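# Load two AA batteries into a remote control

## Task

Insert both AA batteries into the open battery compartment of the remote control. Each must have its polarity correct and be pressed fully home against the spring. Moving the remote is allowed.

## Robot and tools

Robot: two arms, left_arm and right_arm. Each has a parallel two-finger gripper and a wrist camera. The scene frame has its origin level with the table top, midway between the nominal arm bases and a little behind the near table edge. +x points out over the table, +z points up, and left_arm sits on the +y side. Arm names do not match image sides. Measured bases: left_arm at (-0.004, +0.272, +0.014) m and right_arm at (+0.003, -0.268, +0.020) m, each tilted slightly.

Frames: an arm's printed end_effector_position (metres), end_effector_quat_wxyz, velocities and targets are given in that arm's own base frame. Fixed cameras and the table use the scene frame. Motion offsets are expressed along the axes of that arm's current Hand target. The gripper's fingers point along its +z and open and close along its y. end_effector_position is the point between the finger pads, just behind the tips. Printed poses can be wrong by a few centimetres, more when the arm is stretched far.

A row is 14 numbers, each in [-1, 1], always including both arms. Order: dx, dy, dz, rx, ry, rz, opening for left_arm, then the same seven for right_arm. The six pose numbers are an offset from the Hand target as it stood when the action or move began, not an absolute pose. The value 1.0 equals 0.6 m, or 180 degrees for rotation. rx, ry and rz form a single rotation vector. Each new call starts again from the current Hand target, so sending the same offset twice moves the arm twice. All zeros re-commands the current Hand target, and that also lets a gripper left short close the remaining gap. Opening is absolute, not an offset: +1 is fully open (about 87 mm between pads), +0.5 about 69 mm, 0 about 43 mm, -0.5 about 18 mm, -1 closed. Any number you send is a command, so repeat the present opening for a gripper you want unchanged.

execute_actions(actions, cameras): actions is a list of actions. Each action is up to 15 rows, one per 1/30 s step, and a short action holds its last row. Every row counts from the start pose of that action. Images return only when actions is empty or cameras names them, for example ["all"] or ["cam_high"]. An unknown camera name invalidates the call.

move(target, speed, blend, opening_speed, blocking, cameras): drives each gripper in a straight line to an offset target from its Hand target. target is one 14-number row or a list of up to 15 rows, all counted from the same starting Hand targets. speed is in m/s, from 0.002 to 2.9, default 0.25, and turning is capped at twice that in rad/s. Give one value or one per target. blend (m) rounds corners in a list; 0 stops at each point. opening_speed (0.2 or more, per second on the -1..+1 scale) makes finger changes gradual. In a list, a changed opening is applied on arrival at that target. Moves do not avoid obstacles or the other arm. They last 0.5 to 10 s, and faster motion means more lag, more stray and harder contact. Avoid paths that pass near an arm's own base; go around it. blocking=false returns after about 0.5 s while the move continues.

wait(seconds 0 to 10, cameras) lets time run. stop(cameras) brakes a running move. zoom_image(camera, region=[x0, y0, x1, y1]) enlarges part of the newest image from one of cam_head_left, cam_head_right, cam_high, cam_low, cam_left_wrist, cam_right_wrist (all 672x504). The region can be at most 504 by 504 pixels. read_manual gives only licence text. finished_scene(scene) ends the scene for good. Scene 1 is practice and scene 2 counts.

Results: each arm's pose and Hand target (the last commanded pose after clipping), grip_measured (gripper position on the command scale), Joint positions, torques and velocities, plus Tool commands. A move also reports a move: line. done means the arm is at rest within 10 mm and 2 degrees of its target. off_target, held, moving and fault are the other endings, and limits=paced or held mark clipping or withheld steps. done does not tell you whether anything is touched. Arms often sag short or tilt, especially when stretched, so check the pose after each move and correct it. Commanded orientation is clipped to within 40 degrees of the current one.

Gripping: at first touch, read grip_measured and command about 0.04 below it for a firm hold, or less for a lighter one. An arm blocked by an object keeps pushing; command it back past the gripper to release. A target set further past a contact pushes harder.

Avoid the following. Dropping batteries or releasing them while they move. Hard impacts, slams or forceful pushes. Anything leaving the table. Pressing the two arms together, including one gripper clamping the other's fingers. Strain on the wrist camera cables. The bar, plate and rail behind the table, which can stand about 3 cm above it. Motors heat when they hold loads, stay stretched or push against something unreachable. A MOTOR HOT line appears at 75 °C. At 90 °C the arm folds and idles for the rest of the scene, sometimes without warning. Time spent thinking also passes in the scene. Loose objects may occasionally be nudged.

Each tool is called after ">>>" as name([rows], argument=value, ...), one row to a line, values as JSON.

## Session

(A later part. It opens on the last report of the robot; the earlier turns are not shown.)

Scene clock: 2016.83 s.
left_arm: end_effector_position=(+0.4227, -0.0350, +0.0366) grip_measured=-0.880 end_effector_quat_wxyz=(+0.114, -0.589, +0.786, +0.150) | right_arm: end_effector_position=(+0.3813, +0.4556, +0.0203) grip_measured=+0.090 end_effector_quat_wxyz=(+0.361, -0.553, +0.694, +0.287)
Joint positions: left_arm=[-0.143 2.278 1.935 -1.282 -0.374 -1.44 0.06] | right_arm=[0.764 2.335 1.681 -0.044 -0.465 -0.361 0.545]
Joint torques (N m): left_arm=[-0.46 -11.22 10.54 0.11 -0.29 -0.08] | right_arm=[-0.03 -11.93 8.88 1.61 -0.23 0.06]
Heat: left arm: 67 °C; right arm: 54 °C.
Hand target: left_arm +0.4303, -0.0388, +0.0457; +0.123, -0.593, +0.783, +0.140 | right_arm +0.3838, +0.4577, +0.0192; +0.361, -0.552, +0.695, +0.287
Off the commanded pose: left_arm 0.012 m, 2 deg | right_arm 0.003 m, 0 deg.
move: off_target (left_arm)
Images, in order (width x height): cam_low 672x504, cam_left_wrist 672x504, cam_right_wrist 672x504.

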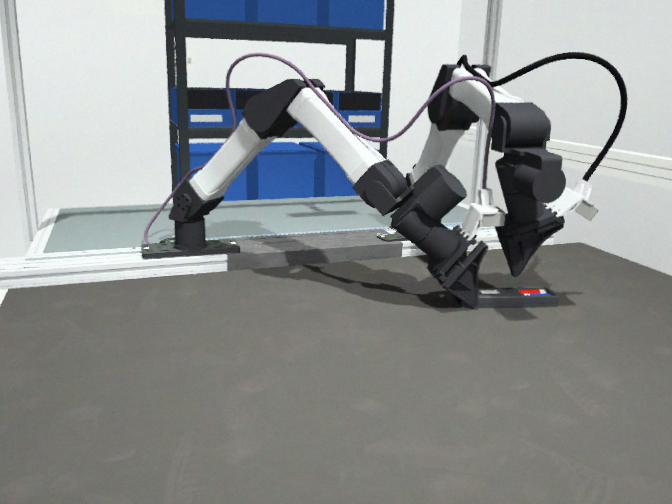

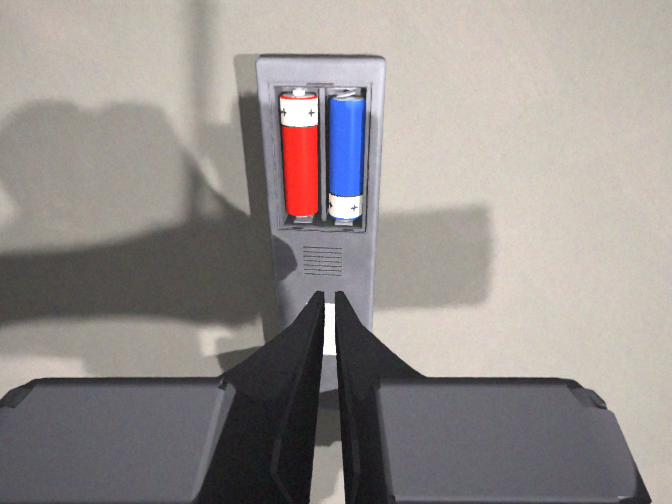

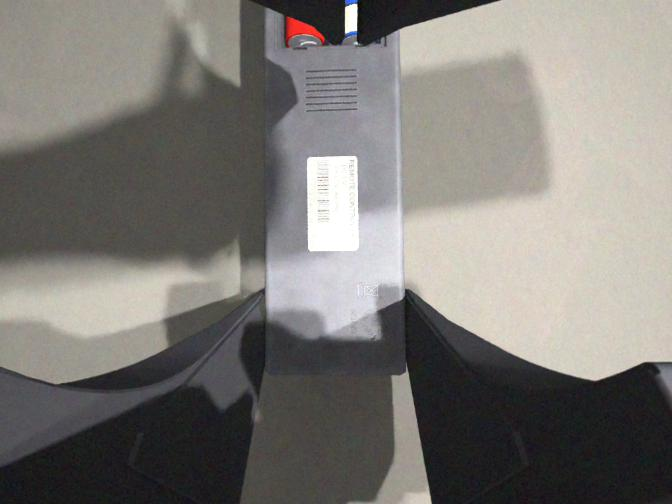

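>>> move([
  [0,0,-0.13,0,0,0,-0.88,0,0,0,0,0,0,0.4],
  [0,0,-0.13,0,0,0,-0.88,0,0,-0.15,0,0,0,0.4],
], speed=0.15, cameras=["cam_left_wrist","cam_low","cam_right_wrist","cam_high"])

>>> zoom_image(camera="cam_low", region=[500, 265, 575, 315])

>>> zoom_image(camera="cam_right_wrist", region=[230, 0, 450, 200])

Scene clock: 2023.70 s.
left_arm: end_effector_position=(+0.4229, -0.0650, +0.0939) grip_measured=-0.880 end_effector_quat_wxyz=(+0.116, -0.584, +0.790, +0.147) | right_arm: end_effector_position=(+0.3682, +0.3838, +0.0465) grip_measured=+0.400 end_effector_quat_wxyz=(+0.341, -0.545, +0.712, +0.282)
Joint positions: left_arm=[-0.211 2.314 2.225 -1.552 -0.37 -1.496 0.06] | right_arm=[0.67 2.109 1.453 -0.121 -0.518 -0.416 0.7]
Joint torques (N m): left_arm=[-0.24 -14.56 10.19 0.1 -0.28 0] | right_arm=[0.06 -16.57 6.28 1.61 -0.42 -0.09]
Heat: left arm: 68 °C; right arm: 54 °C.
Hand target: left_arm +0.4282, -0.0673, +0.1183; +0.123, -0.593, +0.783, +0.139 | right_arm +0.3672, +0.3862, +0.0710; +0.361, -0.552, +0.694, +0.287
Off the commanded pose: left_arm 0.025 m, 2 deg | right_arm 0.024 m, 3 deg.
joint sent to its limit (left arm) — joint 4 (wrist pitch), lower limit. The joint targets still meet the commanded pose.
move: off_target (left_arm, right_arm)
Images, in order (width x height): cam_high 672x504, cam_low 672x504, cam_left_wrist 672x504, cam_right_wrist 672x504.

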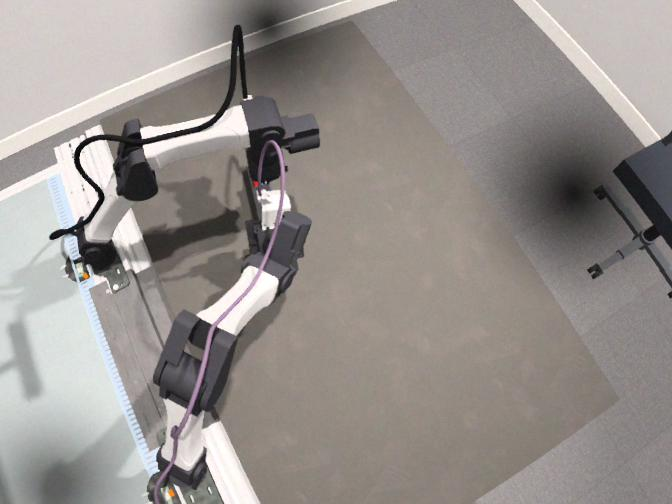

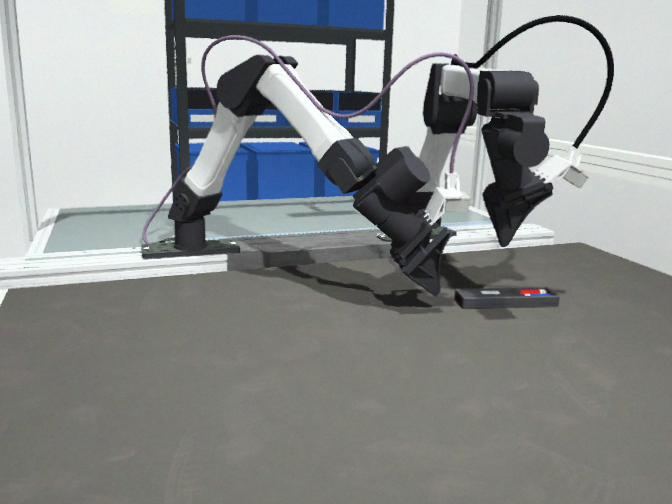

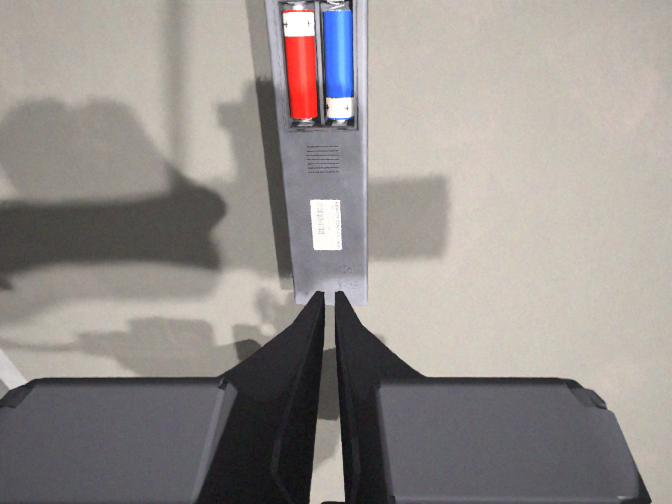

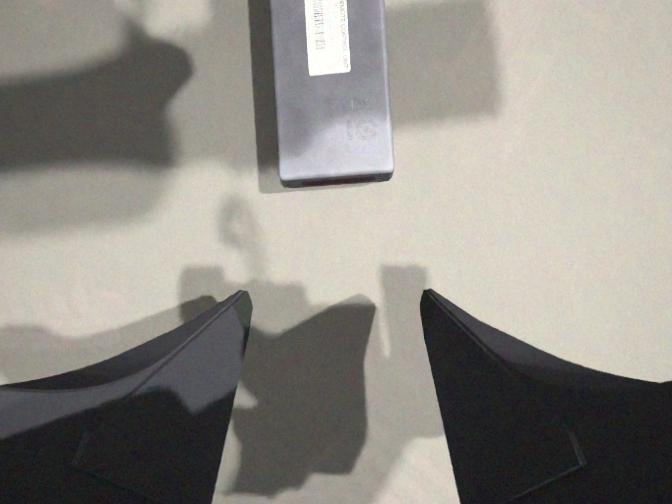

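Scaled by 6.720 from the camera's 672x504 image, which has a finer 960x720 frame.

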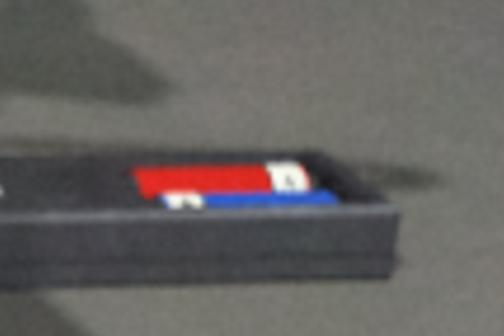

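Scaled by 2.291 from the camera's 672x504 image, which has a finer 960x720 frame.

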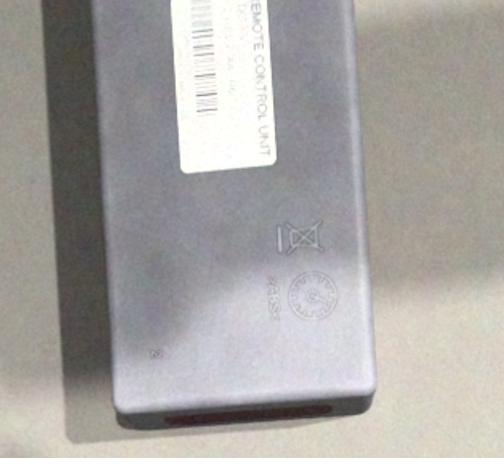

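>>> zoom_image(camera="cam_left_wrist", region=[250, 0, 390, 140])

Scaled by 3.600 from the camera's 672x504 image, which has a finer 960x720 frame.

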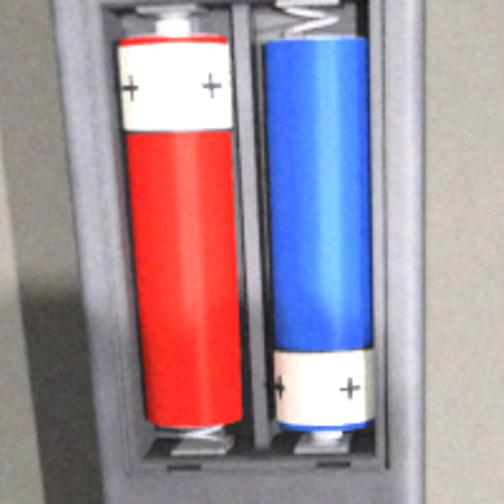

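Both are seated symmetrically, nubs touching the plates.

>>> finished_scene(scene=2)

The scene is finished: the task was done.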